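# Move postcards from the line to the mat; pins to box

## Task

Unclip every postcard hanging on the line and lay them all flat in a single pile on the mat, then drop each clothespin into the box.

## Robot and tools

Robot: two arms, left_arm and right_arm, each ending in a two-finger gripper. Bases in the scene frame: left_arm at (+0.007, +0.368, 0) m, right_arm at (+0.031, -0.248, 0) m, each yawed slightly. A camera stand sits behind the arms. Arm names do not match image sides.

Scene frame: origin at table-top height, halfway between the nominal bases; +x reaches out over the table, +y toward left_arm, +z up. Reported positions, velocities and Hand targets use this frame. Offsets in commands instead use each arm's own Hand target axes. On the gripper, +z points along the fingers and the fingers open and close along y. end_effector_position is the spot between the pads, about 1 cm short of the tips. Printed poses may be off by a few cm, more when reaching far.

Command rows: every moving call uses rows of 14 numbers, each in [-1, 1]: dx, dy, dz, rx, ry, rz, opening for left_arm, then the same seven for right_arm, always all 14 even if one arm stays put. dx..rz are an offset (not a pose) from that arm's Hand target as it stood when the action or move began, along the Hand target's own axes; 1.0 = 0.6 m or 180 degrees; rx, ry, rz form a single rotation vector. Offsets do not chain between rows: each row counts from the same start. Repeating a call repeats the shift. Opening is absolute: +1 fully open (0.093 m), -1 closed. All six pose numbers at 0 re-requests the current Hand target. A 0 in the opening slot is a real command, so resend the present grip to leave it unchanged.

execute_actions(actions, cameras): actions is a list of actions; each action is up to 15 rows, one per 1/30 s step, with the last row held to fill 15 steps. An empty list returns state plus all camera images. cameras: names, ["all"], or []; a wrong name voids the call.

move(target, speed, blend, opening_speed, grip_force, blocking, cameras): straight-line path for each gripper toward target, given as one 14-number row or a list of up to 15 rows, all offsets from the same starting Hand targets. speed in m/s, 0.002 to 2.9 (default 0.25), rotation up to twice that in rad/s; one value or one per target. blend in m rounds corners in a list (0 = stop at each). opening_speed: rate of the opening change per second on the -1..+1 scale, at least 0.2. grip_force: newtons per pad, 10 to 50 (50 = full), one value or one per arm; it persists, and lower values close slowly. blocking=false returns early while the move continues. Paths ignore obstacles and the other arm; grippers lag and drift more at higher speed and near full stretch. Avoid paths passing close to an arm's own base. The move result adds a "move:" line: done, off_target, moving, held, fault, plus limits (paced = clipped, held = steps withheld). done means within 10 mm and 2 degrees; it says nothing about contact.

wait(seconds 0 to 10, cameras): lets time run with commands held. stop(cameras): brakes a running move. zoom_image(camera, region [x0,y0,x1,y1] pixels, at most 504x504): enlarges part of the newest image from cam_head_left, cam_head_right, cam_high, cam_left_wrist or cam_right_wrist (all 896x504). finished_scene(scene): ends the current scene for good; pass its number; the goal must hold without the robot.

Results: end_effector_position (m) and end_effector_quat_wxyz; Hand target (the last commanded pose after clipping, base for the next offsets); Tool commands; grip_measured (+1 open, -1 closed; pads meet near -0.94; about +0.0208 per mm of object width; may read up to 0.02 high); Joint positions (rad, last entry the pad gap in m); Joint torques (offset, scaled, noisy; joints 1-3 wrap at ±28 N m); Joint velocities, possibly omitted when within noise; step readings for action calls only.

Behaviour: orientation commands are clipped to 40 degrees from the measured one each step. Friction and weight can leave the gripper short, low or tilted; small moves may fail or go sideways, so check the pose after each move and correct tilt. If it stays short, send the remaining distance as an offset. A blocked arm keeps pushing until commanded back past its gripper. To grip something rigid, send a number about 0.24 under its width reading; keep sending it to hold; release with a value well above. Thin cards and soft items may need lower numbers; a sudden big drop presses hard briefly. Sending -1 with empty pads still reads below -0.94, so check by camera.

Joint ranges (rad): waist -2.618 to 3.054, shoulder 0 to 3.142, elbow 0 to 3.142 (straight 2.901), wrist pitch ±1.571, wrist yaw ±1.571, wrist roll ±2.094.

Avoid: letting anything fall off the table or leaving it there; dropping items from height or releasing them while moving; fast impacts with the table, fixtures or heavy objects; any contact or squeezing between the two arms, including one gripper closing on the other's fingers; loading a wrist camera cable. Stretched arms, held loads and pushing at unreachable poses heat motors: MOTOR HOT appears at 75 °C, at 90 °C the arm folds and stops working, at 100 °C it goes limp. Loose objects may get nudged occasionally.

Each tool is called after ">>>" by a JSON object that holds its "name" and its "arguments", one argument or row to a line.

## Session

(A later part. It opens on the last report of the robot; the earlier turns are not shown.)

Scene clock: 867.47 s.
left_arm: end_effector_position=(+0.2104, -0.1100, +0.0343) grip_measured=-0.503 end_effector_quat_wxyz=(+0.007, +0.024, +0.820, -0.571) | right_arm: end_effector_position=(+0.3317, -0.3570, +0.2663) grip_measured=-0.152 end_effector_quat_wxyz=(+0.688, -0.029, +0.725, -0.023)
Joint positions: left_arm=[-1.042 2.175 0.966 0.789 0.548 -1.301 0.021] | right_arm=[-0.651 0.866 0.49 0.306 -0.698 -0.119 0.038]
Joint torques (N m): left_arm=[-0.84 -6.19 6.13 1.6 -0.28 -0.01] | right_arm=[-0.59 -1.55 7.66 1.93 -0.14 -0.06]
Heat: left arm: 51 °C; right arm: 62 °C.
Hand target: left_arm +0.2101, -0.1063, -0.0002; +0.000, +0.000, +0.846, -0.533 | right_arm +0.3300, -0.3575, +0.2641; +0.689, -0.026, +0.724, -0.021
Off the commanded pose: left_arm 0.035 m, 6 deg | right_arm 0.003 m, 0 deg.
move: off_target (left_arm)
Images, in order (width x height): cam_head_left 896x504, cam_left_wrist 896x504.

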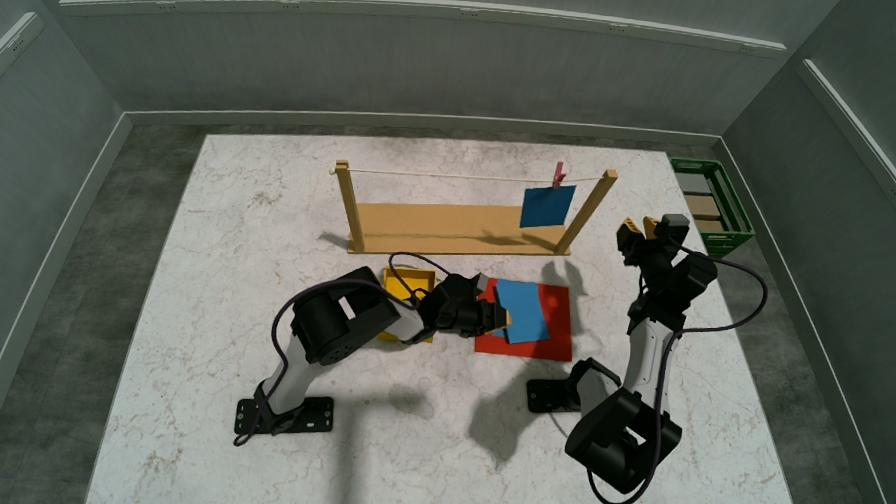

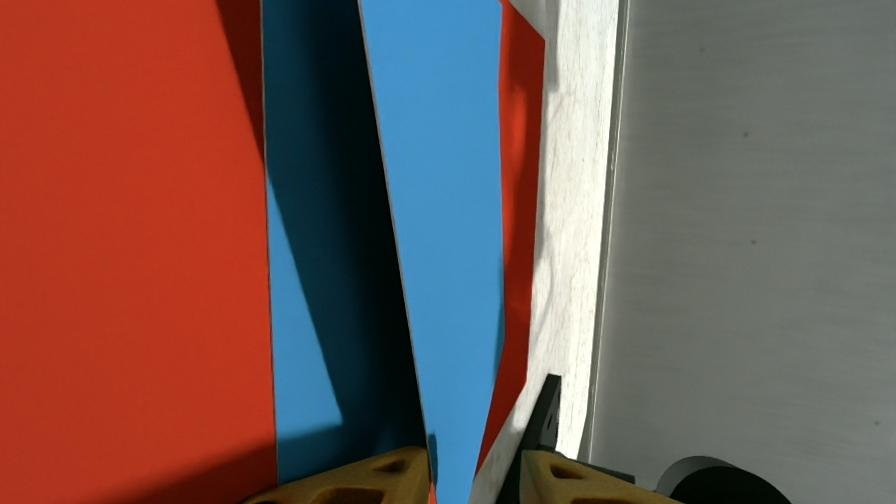

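>>> {"name": "move", "arguments": {
  "target": [
    [0,-0.0405,-0.012,0,0,0,-0.5,0,0,0,0,0,0,-0.15],
    [0,-0.0405,-0.012,0,0,0,-1,0,0,0,0,0,0,-0.15]
  ],
  "speed": 0.05,
  "opening_speed": 0.5,
  "cameras": ["cam_head_left","cam_left_wrist"]
}}

Scene clock: 886.67 s.
left_arm: end_effector_position=(+0.2100, -0.1098, +0.0250) grip_measured=-0.972 end_effector_quat_wxyz=(-0.001, +0.007, +0.840, -0.543) | right_arm: end_effector_position=(+0.3317, -0.3570, +0.2663) grip_measured=-0.152 end_effector_quat_wxyz=(+0.688, -0.029, +0.725, -0.023)
Joint positions: left_arm=[-1.051 2.167 0.992 0.683 0.519 -1.305 0] | right_arm=[-0.651 0.866 0.49 0.306 -0.698 -0.119 0.038]
Joint torques (N m): left_arm=[-0.68 -10.85 6.74 1.67 0 -0.04] | right_arm=[-0.58 -1.55 7.64 1.94 -0.13 -0.05]
Heat: left arm: 49 °C; right arm: 62 °C.
Hand target: left_arm +0.2100, -0.1104, +0.0248; +0.000, +0.000, +0.846, -0.533 | right_arm +0.3300, -0.3575, +0.2641; +0.689, -0.026, +0.724, -0.021
Off the commanded pose: left_arm 0.001 m, 2 deg | right_arm 0.003 m, 0 deg.
move: done; target 2's new opening was sent with left_arm's hand 0.009 m and 4 deg from that target
Images, in order (width x height): cam_head_left 896x504, cam_left_wrist 896x504.

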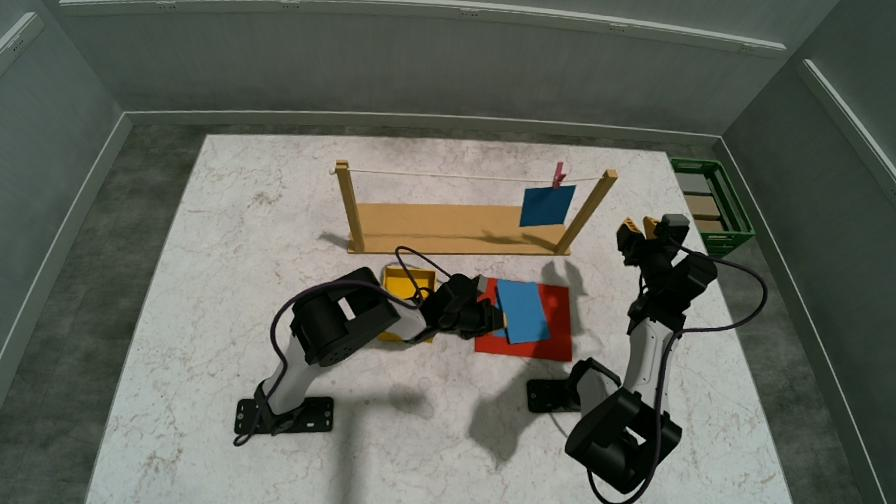

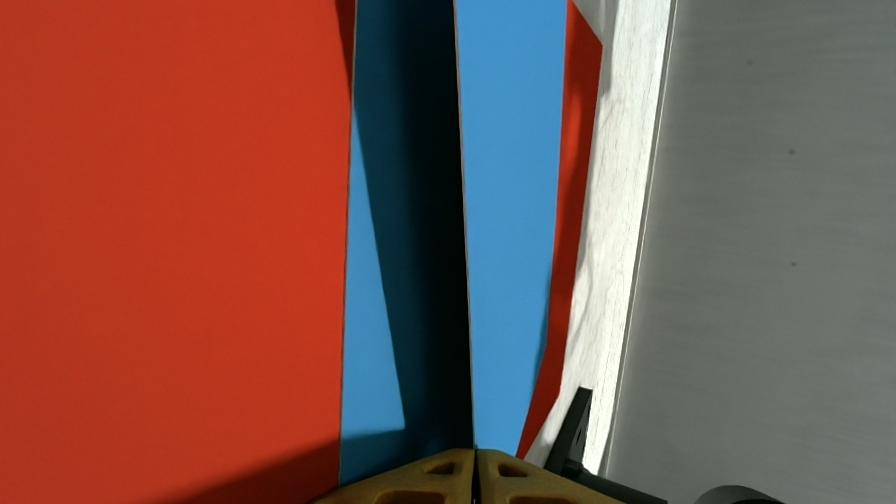

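>>> {"name": "move", "arguments": {
  "target": [0,-0.075,-0.036,0,0,0,-1,0,0,0,0,0,0,-0.15],
  "speed": 0.06,
  "cameras": ["cam_head_left","cam_left_wrist"]
}}

>>> {"name": "zoom_image", "arguments": {
  "camera": "cam_head_left",
  "region": [440, 245, 600, 375]
}}

Scene clock: 890.50 s.
left_arm: end_effector_position=(+0.2054, -0.1048, +0.0543) grip_measured=-0.972 end_effector_quat_wxyz=(-0.016, +0.000, +0.853, -0.521) | right_arm: end_effector_position=(+0.3317, -0.3570, +0.2663) grip_measured=-0.152 end_effector_quat_wxyz=(+0.688, -0.029, +0.725, -0.023)
Joint positions: left_arm=[-1.053 2.043 1.016 0.473 0.519 -1.305 0] | right_arm=[-0.651 0.866 0.49 0.306 -0.698 -0.119 0.038]
Joint torques (N m): left_arm=[-0.49 -12.41 8.16 1.92 0.02 -0.05] | right_arm=[-0.58 -1.55 7.66 1.94 -0.13 -0.07]
Heat: left arm: 51 °C; right arm: 62 °C.
Hand target: left_arm +0.2100, -0.1103, +0.0747; +0.000, +0.000, +0.846, -0.533 | right_arm +0.3300, -0.3575, +0.2641; +0.689, -0.026, +0.724, -0.021
Off the commanded pose: left_arm 0.022 m, 2 deg | right_arm 0.003 m, 0 deg.
move: off_target (left_arm)
Images, in order (width x height): cam_head_left 896x504, cam_left_wrist 896x504.

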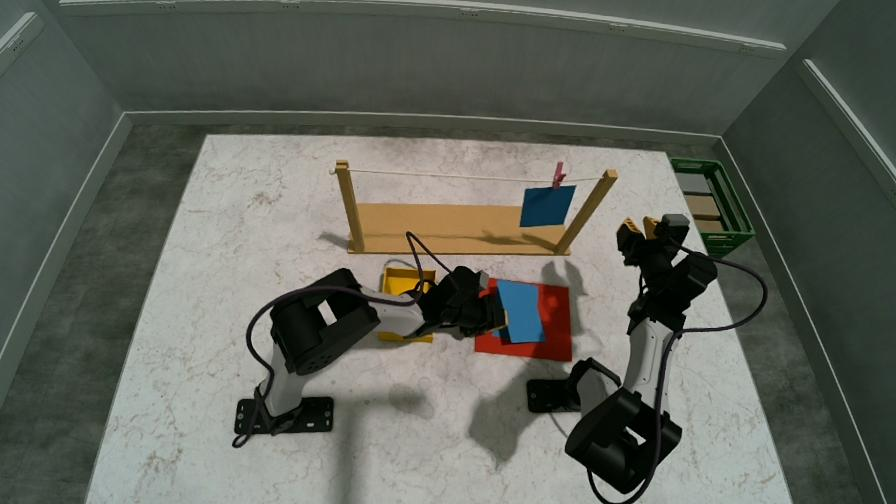

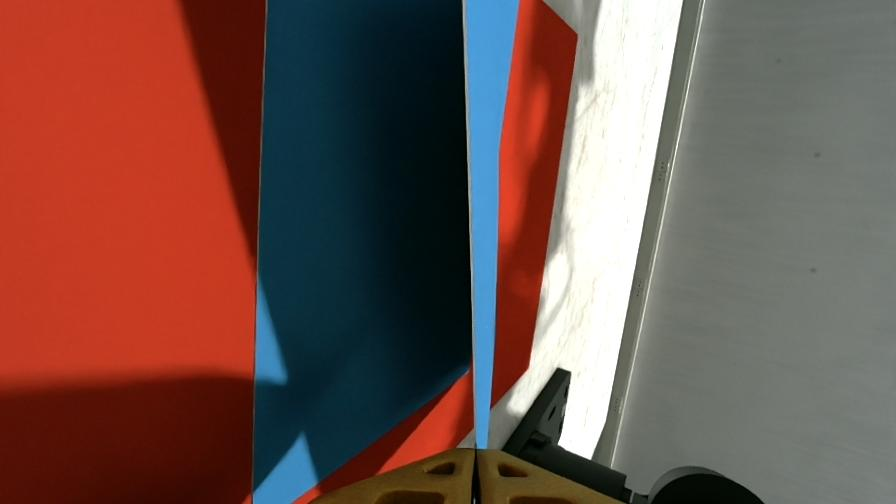

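Scaled by 3.150 from the camera's 896x504 image, which has a finer 1280x720 frame.

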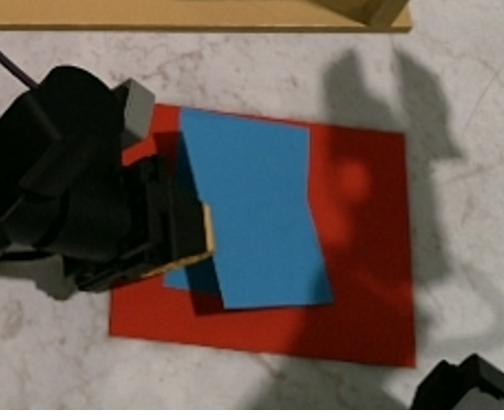

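>>> {"name": "move", "arguments": {
  "target": [-0.0667,-0.011,-0.015,0,0.0852,0.0408,-1,0,0,0,0,0,0,-0.15],
  "speed": 0.08,
  "cameras": ["cam_head_left","cam_left_wrist"]
}}

>>> {"name": "zoom_image", "arguments": {
  "camera": "cam_head_left",
  "region": [440, 245, 600, 375]
}}

Scene clock: 905.53 s.
left_arm: end_effector_position=(+0.2479, -0.1028, +0.0879) grip_measured=-0.972 end_effector_quat_wxyz=(-0.076, +0.119, +0.838, -0.527) | right_arm: end_effector_position=(+0.3317, -0.3570, +0.2663) grip_measured=-0.152 end_effector_quat_wxyz=(+0.688, -0.029, +0.725, -0.023)
Joint positions: left_arm=[-0.897 2.123 1.349 0.048 0.862 -0.978 0] | right_arm=[-0.651 0.866 0.49 0.306 -0.698 -0.119 0.038]
Joint torques (N m): left_arm=[0.12 -8.98 9.25 1.58 0.55 0.18] | right_arm=[-0.59 -1.55 7.68 1.93 -0.13 -0.06]
Heat: left arm: 57 °C; right arm: 62 °C.
Hand target: left_arm +0.2501, -0.1051, +0.0845; -0.078, +0.125, +0.837, -0.527 | right_arm +0.3300, -0.3575, +0.2640; +0.689, -0.026, +0.724, -0.021
Off the commanded pose: left_arm 0.005 m, 1 deg | right_arm 0.003 m, 0 deg.
move: done
Images, in order (width x height): cam_head_left 896x504, cam_left_wrist 896x504.

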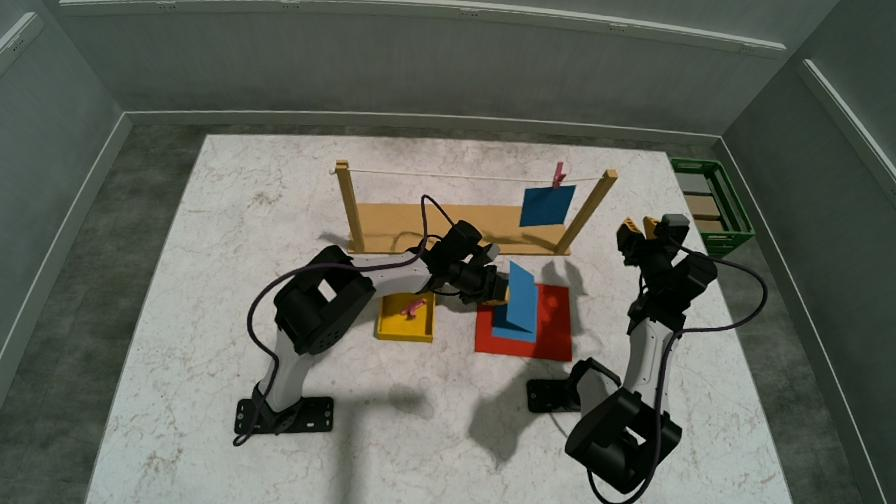

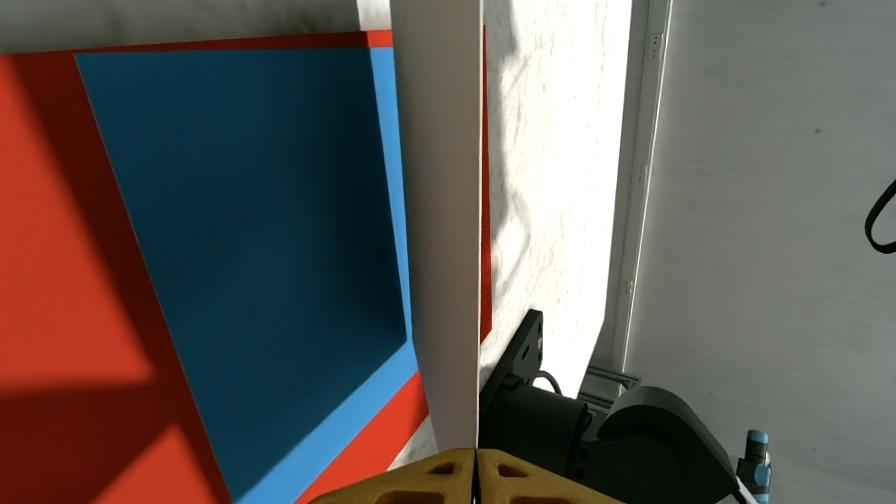

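Scaled by 3.150 from the camera's 896x504 image, which has a finer 1280x720 frame.

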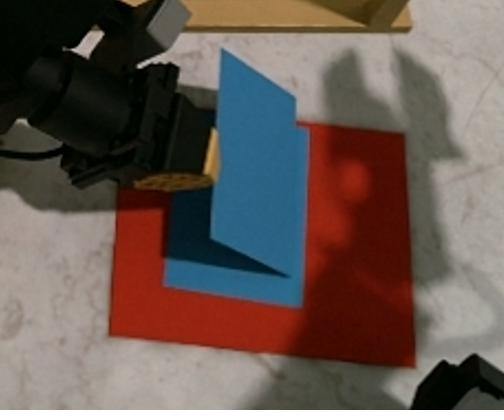

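>>> {"name": "move", "arguments": {
  "target": [-0.0144,0.0546,0.0405,0,0,0,-1,0,0,0,0,0,0,-0.15],
  "speed": 0.08,
  "cameras": ["cam_head_left","cam_left_wrist"]
}}

>>> {"name": "zoom_image", "arguments": {
  "camera": "cam_head_left",
  "region": [440, 245, 600, 375]
}}

Scene clock: 915.93 s.
left_arm: end_effector_position=(+0.2529, -0.1087, +0.0436) grip_measured=-0.972 end_effector_quat_wxyz=(-0.087, +0.113, +0.843, -0.518) | right_arm: end_effector_position=(+0.3317, -0.3570, +0.2663) grip_measured=-0.152 end_effector_quat_wxyz=(+0.688, -0.029, +0.725, -0.023)
Joint positions: left_arm=[-0.897 2.244 1.368 0.116 0.863 -0.978 0] | right_arm=[-0.651 0.866 0.49 0.306 -0.698 -0.119 0.038]
Joint torques (N m): left_arm=[-0.23 -9.73 8.7 1.91 0.52 0.12] | right_arm=[-0.58 -1.55 7.62 1.92 -0.13 -0.07]
Heat: left arm: 56 °C; right arm: 62 °C.
Hand target: left_arm +0.2561, -0.1149, +0.0444; -0.079, +0.125, +0.837, -0.527 | right_arm +0.3300, -0.3575, +0.2640; +0.689, -0.026, +0.724, -0.021
Off the commanded pose: left_arm 0.007 m, 2 deg | right_arm 0.003 m, 0 deg.
move: done
Images, in order (width x height): cam_head_left 896x504, cam_left_wrist 896x504.

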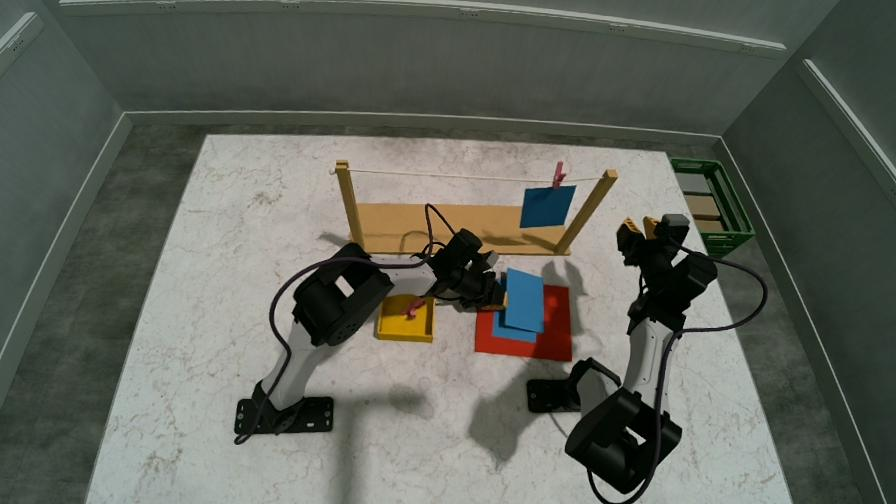

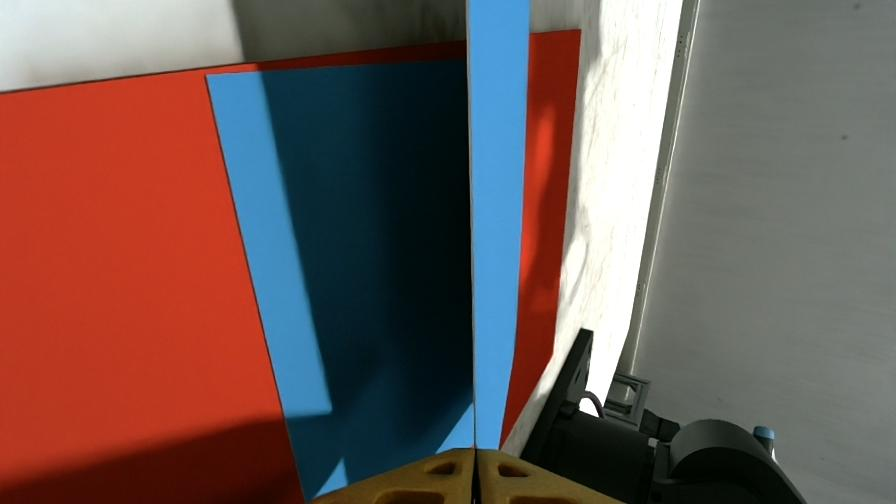

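Scaled by 3.150 from the camera's 896x504 image, which has a finer 1280x720 frame.

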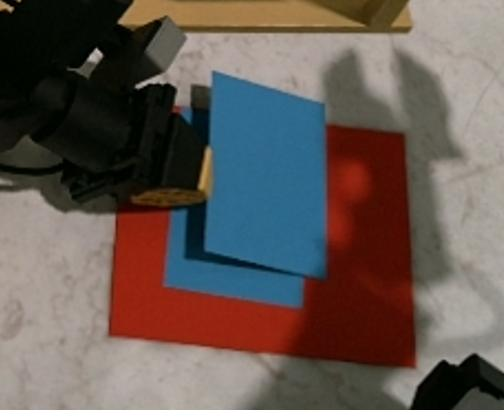

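>>> {"name": "move", "arguments": {
  "target": [
    [0,-0.0226,-0.0108,0,0,0,-1,0,0,0,0,0,0,-0.15],
    [0.0369,-0.0147,-0.0275,0,0.015,0.0072,-1,0,0,0,0,0,0,-0.15]
  ],
  "speed": 0.06,
  "blend": [0.005,0],
  "cameras": ["cam_head_left","cam_left_wrist"]
}}

>>> {"name": "zoom_image", "arguments": {
  "camera": "cam_head_left",
  "region": [440, 245, 600, 375]
}}

Scene clock: 923.27 s.
left_arm: end_effector_position=(+0.2393, -0.0990, +0.0410) grip_measured=-0.972 end_effector_quat_wxyz=(-0.101, +0.134, +0.841, -0.515) | right_arm: end_effector_position=(+0.3317, -0.3570, +0.2663) grip_measured=-0.152 end_effector_quat_wxyz=(+0.688, -0.029, +0.725, -0.023)
Joint positions: left_arm=[-0.897 2.223 1.33 0.087 0.9 -0.921 0] | right_arm=[-0.651 0.866 0.49 0.306 -0.698 -0.119 0.038]
Joint torques (N m): left_arm=[0.06 -14.65 6.26 1.49 0.58 0.14] | right_arm=[-0.55 -1.55 7.64 1.93 -0.13 -0.07]
Heat: left arm: 57 °C; right arm: 62 °C.
Hand target: left_arm +0.2382, -0.0980, +0.0597; -0.092, +0.147, +0.833, -0.525 | right_arm +0.3300, -0.3575, +0.2640; +0.689, -0.026, +0.724, -0.021
Off the commanded pose: left_arm 0.019 m, 2 deg | right_arm 0.003 m, 0 deg.
move: off_target (left_arm)
Images, in order (width x height): cam_head_left 896x504, cam_left_wrist 896x504.

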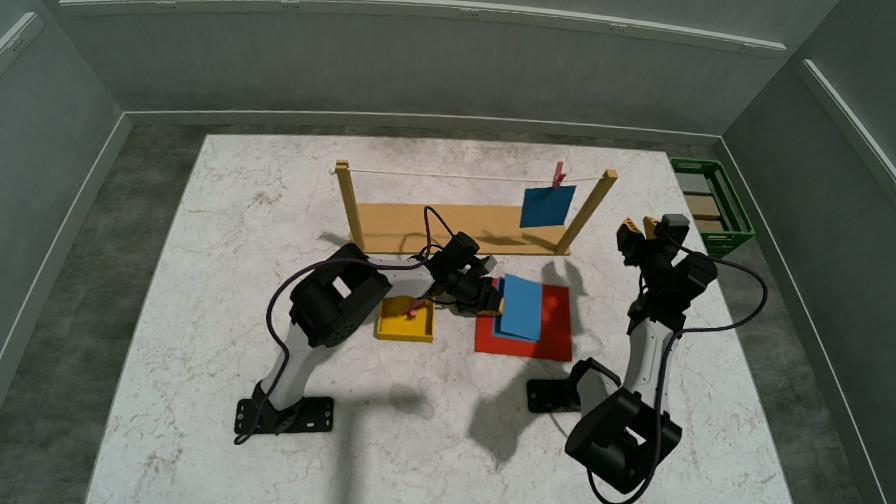

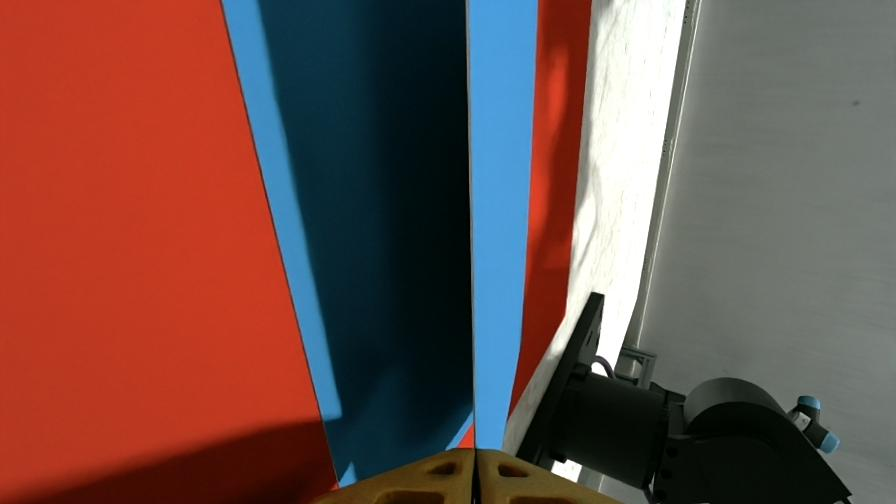

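Scaled by 3.150 from the camera's 896x504 image, which has a finer 1280x720 frame.

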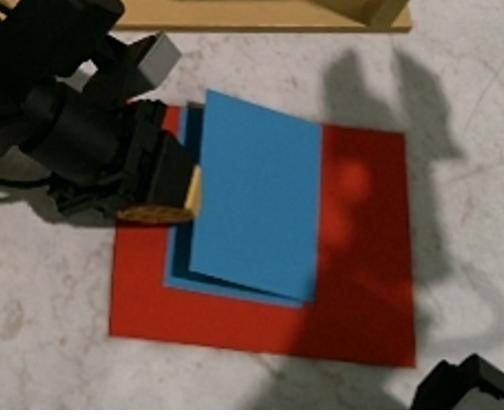

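>>> {"name": "move", "arguments": {
  "target": [0.0065,0.0773,0.012,0.05,0,0,-1,0,0,0,0,0,0,-0.15],
  "speed": 0.06,
  "cameras": ["cam_head_left","cam_left_wrist"]
}}

>>> {"name": "zoom_image", "arguments": {
  "camera": "cam_head_left",
  "region": [440, 245, 600, 375]
}}

Scene clock: 929.83 s.
left_arm: end_effector_position=(+0.2428, -0.0907, +0.0358) grip_measured=-0.972 end_effector_quat_wxyz=(-0.083, +0.154, +0.782, -0.599) | right_arm: end_effector_position=(+0.3317, -0.3570, +0.2663) grip_measured=-0.152 end_effector_quat_wxyz=(+0.688, -0.029, +0.725, -0.023)
Joint positions: left_arm=[-0.857 2.29 1.18 0.565 1.023 -1.037 0] | right_arm=[-0.651 0.866 0.49 0.306 -0.698 -0.119 0.038]
Joint torques (N m): left_arm=[0.46 -7.95 4.72 1.83 0.53 -0.05] | right_arm=[-0.57 -1.52 7.66 1.93 -0.14 -0.06]
Heat: left arm: 59 °C; right arm: 62 °C.
Hand target: left_arm +0.2392, -0.0839, +0.0147; -0.103, +0.139, +0.790, -0.588 | right_arm +0.3300, -0.3575, +0.2640; +0.689, -0.026, +0.724, -0.021
Off the commanded pose: left_arm 0.022 m, 3 deg | right_arm 0.003 m, 0 deg.
move: off_target (left_arm)
Images, in order (width x height): cam_head_left 896x504, cam_left_wrist 896x504.

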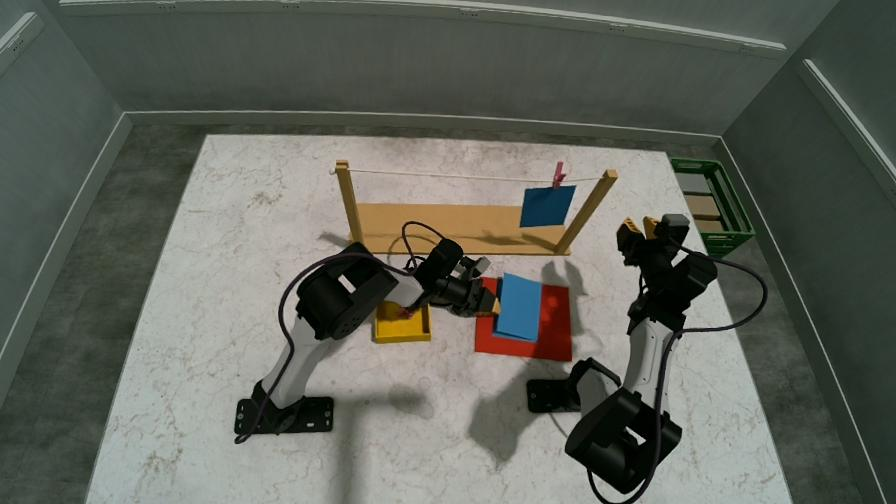

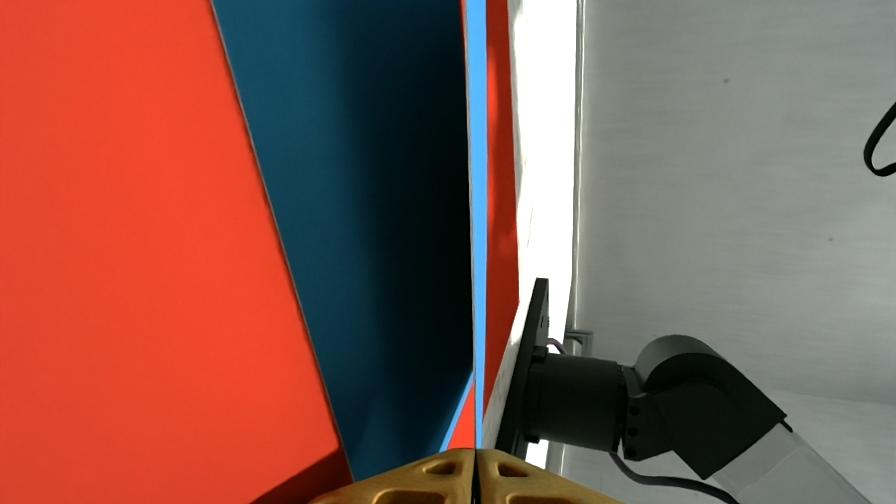

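Scaled by 3.150 from the camera's 896x504 image, which has a finer 1280x720 frame.

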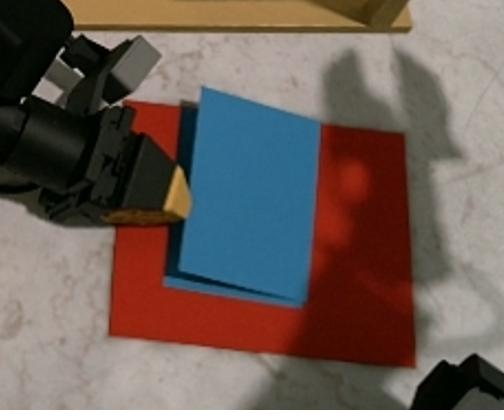

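>>> {"name": "move", "arguments": {
  "target": [
    [0,-0.0559,-0.0167,0,0,0,-1,0,0,0,0,0,0,-0.15],
    [0,-0.0559,-0.0167,0,0,0,-0.5,0,0,0,0,0,0,-0.15],
    [0,-0.1117,-0.0335,0,0,0,-0.5,0,0,0,0,0,0,-0.15]
  ],
  "speed": 0.05,
  "opening_speed": 0.4,
  "cameras": ["cam_head_left","cam_left_wrist"]
}}

>>> {"name": "zoom_image", "arguments": {
  "camera": "cam_head_left",
  "region": [440, 245, 600, 375]
}}

Scene clock: 938.60 s.
left_arm: end_effector_position=(+0.2335, -0.0820, +0.0631) grip_measured=-0.503 end_effector_quat_wxyz=(-0.117, +0.133, +0.797, -0.578) | right_arm: end_effector_position=(+0.3317, -0.3570, +0.2663) grip_measured=-0.152 end_effector_quat_wxyz=(+0.688, -0.029, +0.725, -0.023)
Joint positions: left_arm=[-0.857 2.172 1.177 0.362 1.031 -1.042 0.021] | right_arm=[-0.651 0.866 0.49 0.306 -0.698 -0.119 0.038]
Joint torques (N m): left_arm=[0.46 -13.67 7.77 1.6 0.47 -0.04] | right_arm=[-0.61 -1.55 7.65 1.94 -0.14 -0.06]
Heat: left arm: 60 °C; right arm: 62 °C.
Hand target: left_arm +0.2392, -0.0838, +0.0847; -0.103, +0.139, +0.790, -0.588 | right_arm +0.3300, -0.3575, +0.2640; +0.689, -0.026, +0.724, -0.021
Off the commanded pose: left_arm 0.022 m, 2 deg | right_arm 0.003 m, 0 deg.
move: off_target (left_arm); target 2's new opening was sent with left_arm's hand 0.018 m and 1 deg from that target
Images, in order (width x height): cam_head_left 896x504, cam_left_wrist 896x504.

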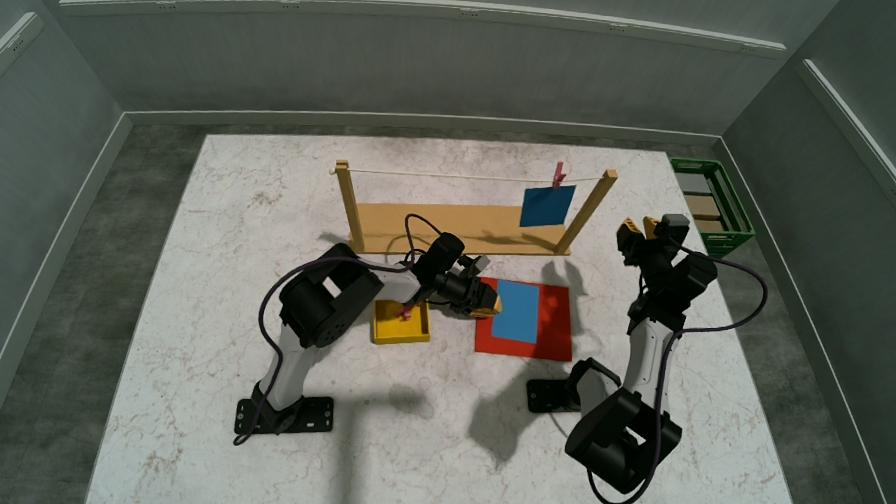

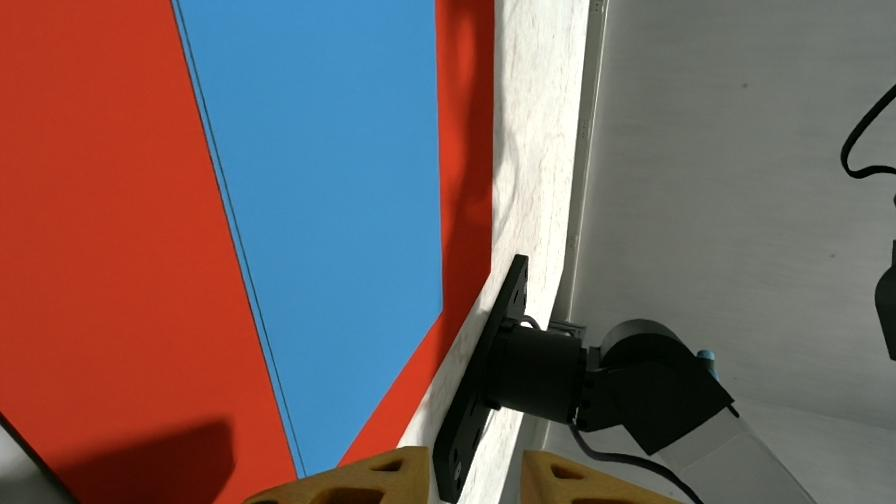

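Scaled by 3.150 from the camera's 896x504 image, which has a finer 1280x720 frame.

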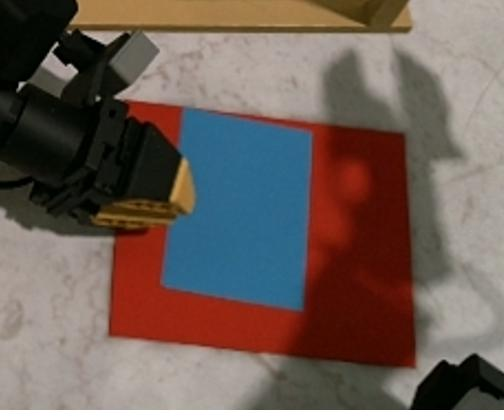

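>>> {"name": "move", "arguments": {
  "target": [
    [0.0114,-0.0868,-0.0587,0,0,0,-0.5,0,0,0,0,0,0,-0.15],
    [0.0135,-0.197,-0.154,-0.1202,-0.0985,-0.0518,-0.5,0,0,0,0,0,0,-0.15]
  ],
  "speed": 0.15,
  "blend": [0.02,0]
}}

>>> {"name": "move", "arguments": {
  "target": [0,0,0,0.0872,-0.0872,0.4945,-0.2,0,0,0,0,0,0,-0.15],
  "speed": 0.3,
  "cameras": ["cam_head_left","cam_left_wrist"]
}}

Scene clock: 949.70 s.
left_arm: end_effector_position=(+0.2499, -0.0304, +0.2062) grip_measured=-0.503 end_effector_quat_wxyz=(-0.016, +0.002, +0.904, -0.428) | right_arm: end_effector_position=(+0.3317, -0.3570, +0.2663) grip_measured=-0.152 end_effector_quat_wxyz=(+0.688, -0.029, +0.725, -0.023)
Joint positions: left_arm=[-0.868 1.74 1.481 -0.599 0.578 -1.041 0.021] | right_arm=[-0.651 0.866 0.49 0.306 -0.698 -0.119 0.038]
Joint torques (N m): left_arm=[-0.47 -10.54 10.06 1.49 0.14 -0.13] | right_arm=[-0.55 -1.55 7.62 1.93 -0.12 -0.07]
Heat: left arm: 64 °C; right arm: 62 °C.
Hand target: left_arm +0.2501, -0.0296, +0.2244; -0.001, +0.001, +0.901, -0.435 | right_arm +0.3300, -0.3575, +0.2640; +0.689, -0.026, +0.724, -0.021
Off the commanded pose: left_arm 0.018 m, 2 deg | right_arm 0.003 m, 0 deg.
move: off_target (left_arm)

Scene clock: 953.20 s.
left_arm: end_effector_position=(+0.2503, -0.0305, +0.2177) grip_measured=-0.202 end_effector_quat_wxyz=(+0.399, +0.568, +0.589, -0.414) | right_arm: end_effector_position=(+0.3317, -0.3570, +0.2663) grip_measured=-0.152 end_effector_quat_wxyz=(+0.688, -0.029, +0.725, -0.023)
Joint positions: left_arm=[-0.822 1.62 1.106 0.039 0.735 0.296 0.035] | right_arm=[-0.651 0.866 0.49 0.306 -0.698 -0.119 0.038]
Joint torques (N m): left_arm=[0.32 -8.23 7.41 2.19 0.47 0.08] | right_arm=[-0.57 -1.57 7.65 1.93 -0.13 -0.07]
Heat: left arm: 63 °C; right arm: 62 °C.
Hand target: left_arm +0.2502, -0.0295, +0.2243; +0.413, +0.574, +0.573, -0.414 | right_arm +0.3300, -0.3575, +0.2640; +0.689, -0.026, +0.724, -0.021
Off the commanded pose: left_arm 0.007 m, 2 deg | right_arm 0.003 m, 0 deg.
move: done
Images, in order (width x height): cam_head_left 896x504, cam_left_wrist 896x504.

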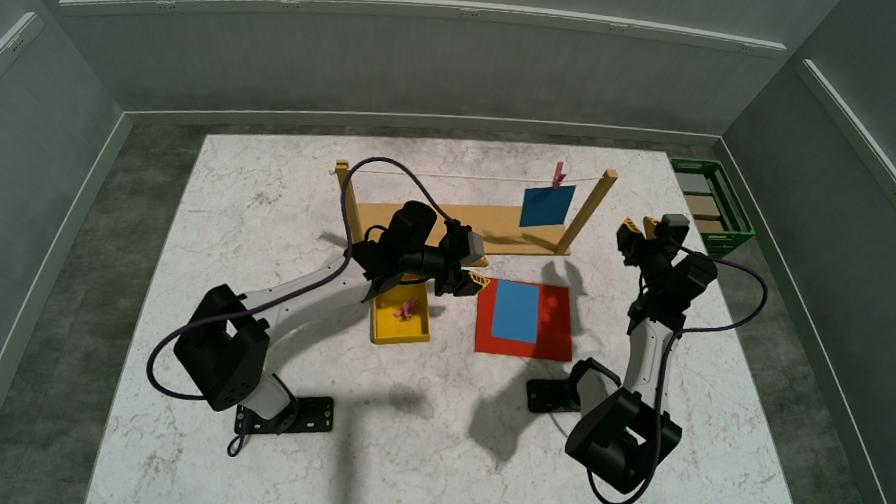

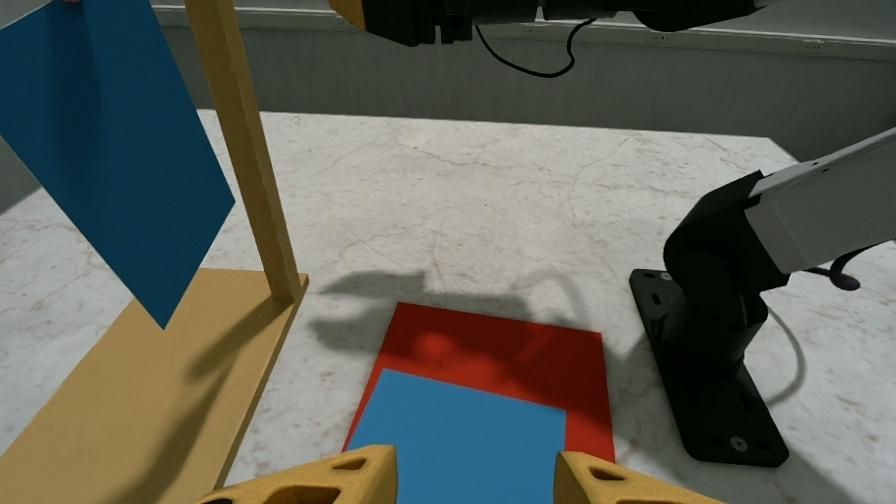

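>>> {"name": "move", "arguments": {
  "target": [0.0576,0.183,0.056,0,-0.1111,0,-0.2,0,0,0,0,0,0,-0.15],
  "speed": 0.15,
  "cameras": ["cam_left_wrist","cam_high","cam_head_right"]
}}

Scene clock: 957.67 s.
left_arm: end_effector_position=(+0.3575, -0.0480, +0.1813) grip_measured=-0.202 end_effector_quat_wxyz=(+0.504, +0.492, +0.501, -0.504) | right_arm: end_effector_position=(+0.3317, -0.3570, +0.2663) grip_measured=-0.152 end_effector_quat_wxyz=(+0.688, -0.029, +0.725, -0.023)
Joint positions: left_arm=[-0.66 2.127 1.195 0.956 0.944 -0.03 0.035] | right_arm=[-0.651 0.866 0.49 0.306 -0.698 -0.119 0.038]
Joint torques (N m): left_arm=[-0.02 -8.55 8.68 2.08 0.21 -0.15] | right_arm=[-0.57 -1.54 7.66 1.93 -0.14 -0.06]
Heat: left arm: 62 °C; right arm: 62 °C.
Hand target: left_arm +0.3600, -0.0506, +0.1808; +0.506, +0.494, +0.493, -0.507 | right_arm +0.3300, -0.3575, +0.2640; +0.689, -0.026, +0.724, -0.021
Off the commanded pose: left_arm 0.004 m, 1 deg | right_arm 0.003 m, 0 deg.
move: done
Images, in order (width x height): cam_head_right 896x504, cam_high 896x504, cam_left_wrist 896x504.

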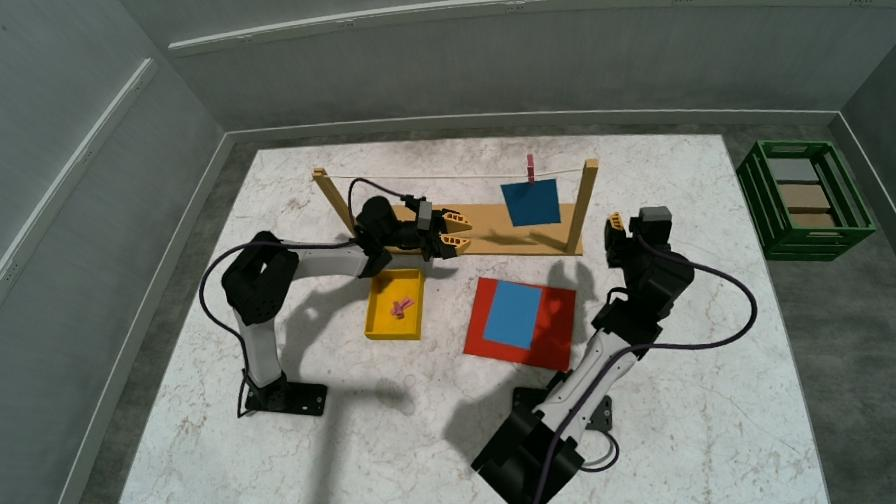

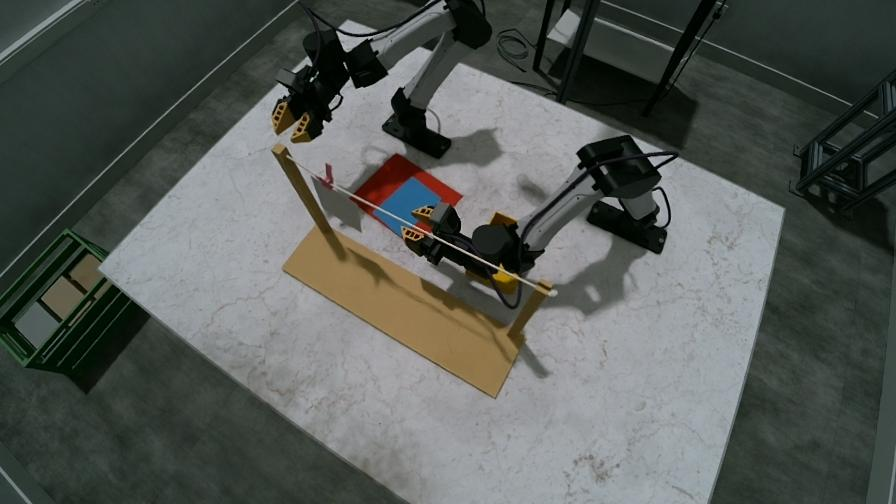

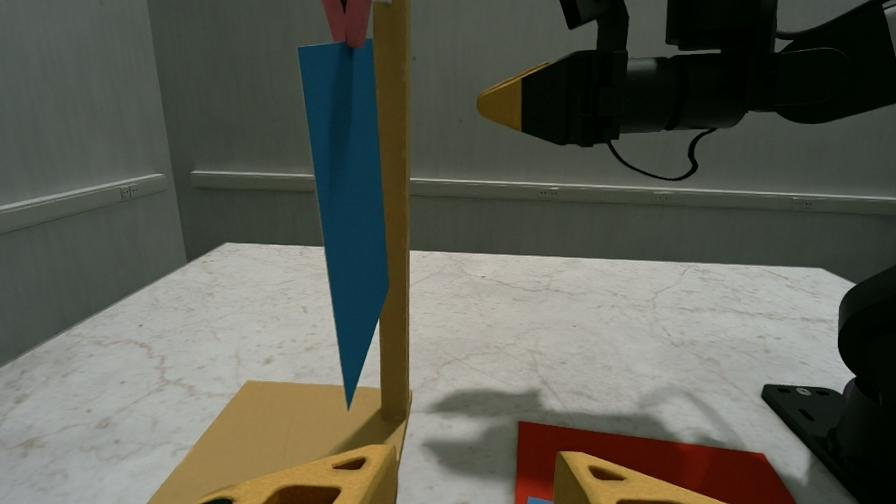

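>>> {"name": "move", "arguments": {
  "target": [-0.0067,0.0825,0.095,0,0,0,-0.2,0,0,0,0,0,0,-0.15],
  "speed": 0.1,
  "cameras": ["cam_left_wrist","cam_high"]
}}

Scene clock: 967.37 s.
left_arm: end_effector_position=(+0.4045, -0.1024, +0.1938) grip_measured=-0.202 end_effector_quat_wxyz=(+0.509, +0.499, +0.484, -0.508) | right_arm: end_effector_position=(+0.3317, -0.3570, +0.2664) grip_measured=-0.152 end_effector_quat_wxyz=(+0.688, -0.029, +0.725, -0.023)
Joint positions: left_arm=[-0.69 2.345 1.614 0.789 0.938 -0.032 0.035] | right_arm=[-0.651 0.866 0.49 0.306 -0.698 -0.119 0.038]
Joint torques (N m): left_arm=[-0.5 -10.55 9.51 1.73 -0.11 -0.1] | right_arm=[-0.55 -1.58 7.65 1.94 -0.14 -0.06]
Heat: left arm: 61 °C; right arm: 62 °C.
Hand target: left_arm +0.4094, -0.1075, +0.1863; +0.506, +0.494, +0.493, -0.507 | right_arm +0.3300, -0.3575, +0.2641; +0.689, -0.026, +0.724, -0.021
Off the commanded pose: left_arm 0.010 m, 1 deg | right_arm 0.003 m, 0 deg.
move: done
Images, in order (width x height): cam_high 896x504, cam_left_wrist 896x504.

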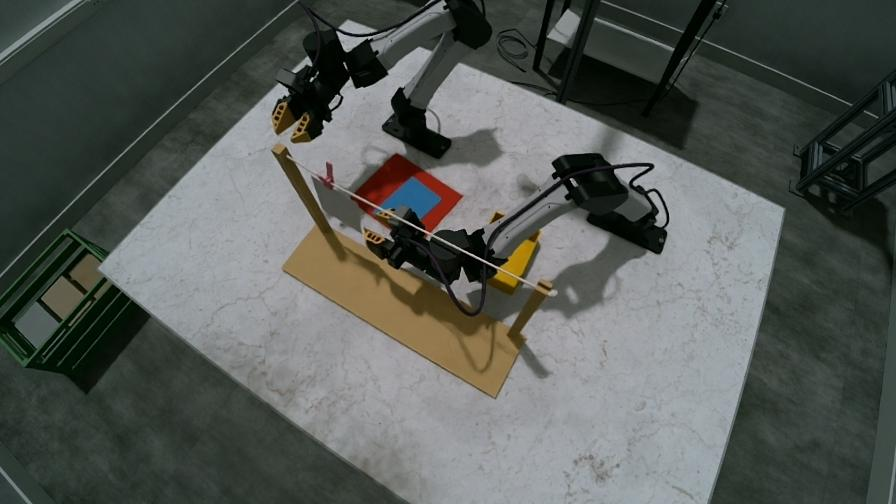

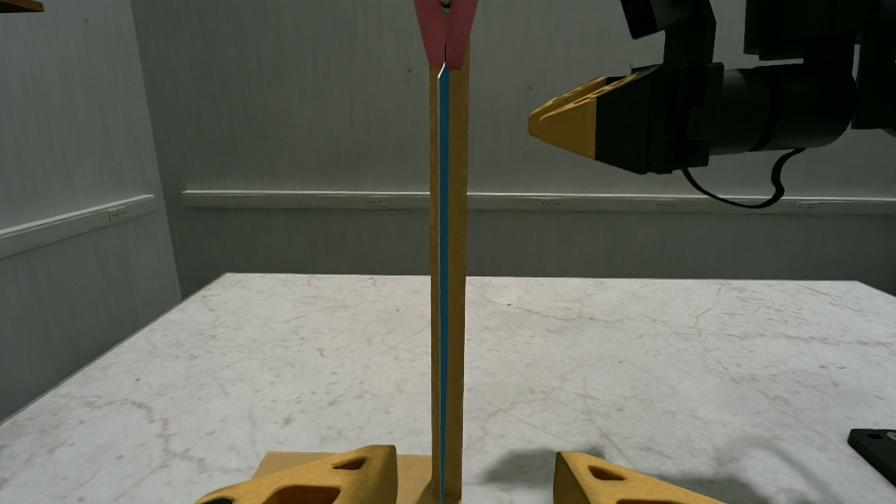

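>>> {"name": "move", "arguments": {
  "target": [0.0117,0.0125,0.0377,0,0,0,-0.2,0,0,0,0,0,0,-0.15],
  "speed": 0.08,
  "cameras": ["cam_left_wrist","cam_head_left"]
}}

>>> {"name": "zoom_image", "arguments": {
  "camera": "cam_head_left",
  "region": [440, 145, 640, 265]
}}

Scene clock: 971.97 s.
left_arm: end_effector_position=(+0.4108, -0.1264, +0.1878) grip_measured=-0.202 end_effector_quat_wxyz=(+0.507, +0.499, +0.483, -0.510) | right_arm: end_effector_position=(+0.3317, -0.3570, +0.2664) grip_measured=-0.152 end_effector_quat_wxyz=(+0.688, -0.029, +0.725, -0.023)
Joint positions: left_arm=[-0.719 2.429 1.744 0.742 0.914 -0.032 0.035] | right_arm=[-0.651 0.866 0.49 0.306 -0.698 -0.119 0.038]
Joint torques (N m): left_arm=[-0.25 -11.23 9.68 1.79 -0.11 -0.07] | right_arm=[-0.59 -1.55 7.64 1.94 -0.14 -0.06]
Heat: left arm: 61 °C; right arm: 62 °C.
Hand target: left_arm +0.4168, -0.1304, +0.1800; +0.506, +0.494, +0.493, -0.507 | right_arm +0.3300, -0.3575, +0.2641; +0.689, -0.026, +0.724, -0.021
Off the commanded pose: left_arm 0.011 m, 1 deg | right_arm 0.003 m, 0 deg.
move: off_target (left_arm)
Images, in order (width x height): cam_head_left 896x504, cam_left_wrist 896x504.

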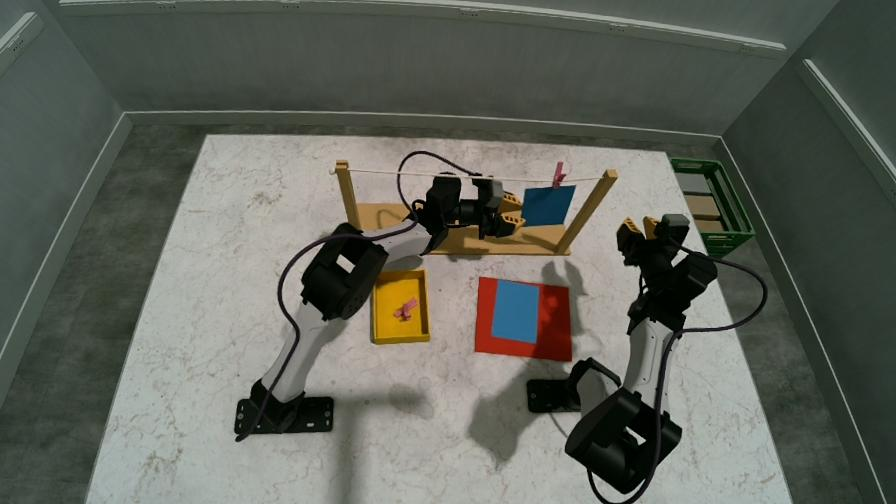

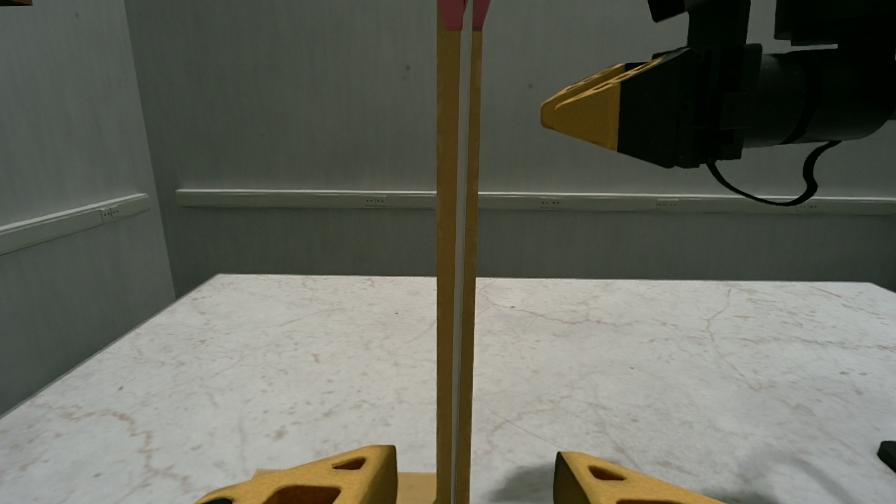

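Scaled by 2.520 from the camera's 896x504 image, which has a finer 1280x720 frame.

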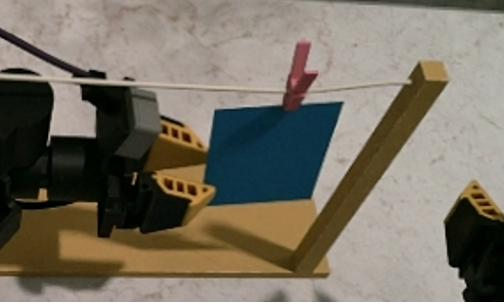

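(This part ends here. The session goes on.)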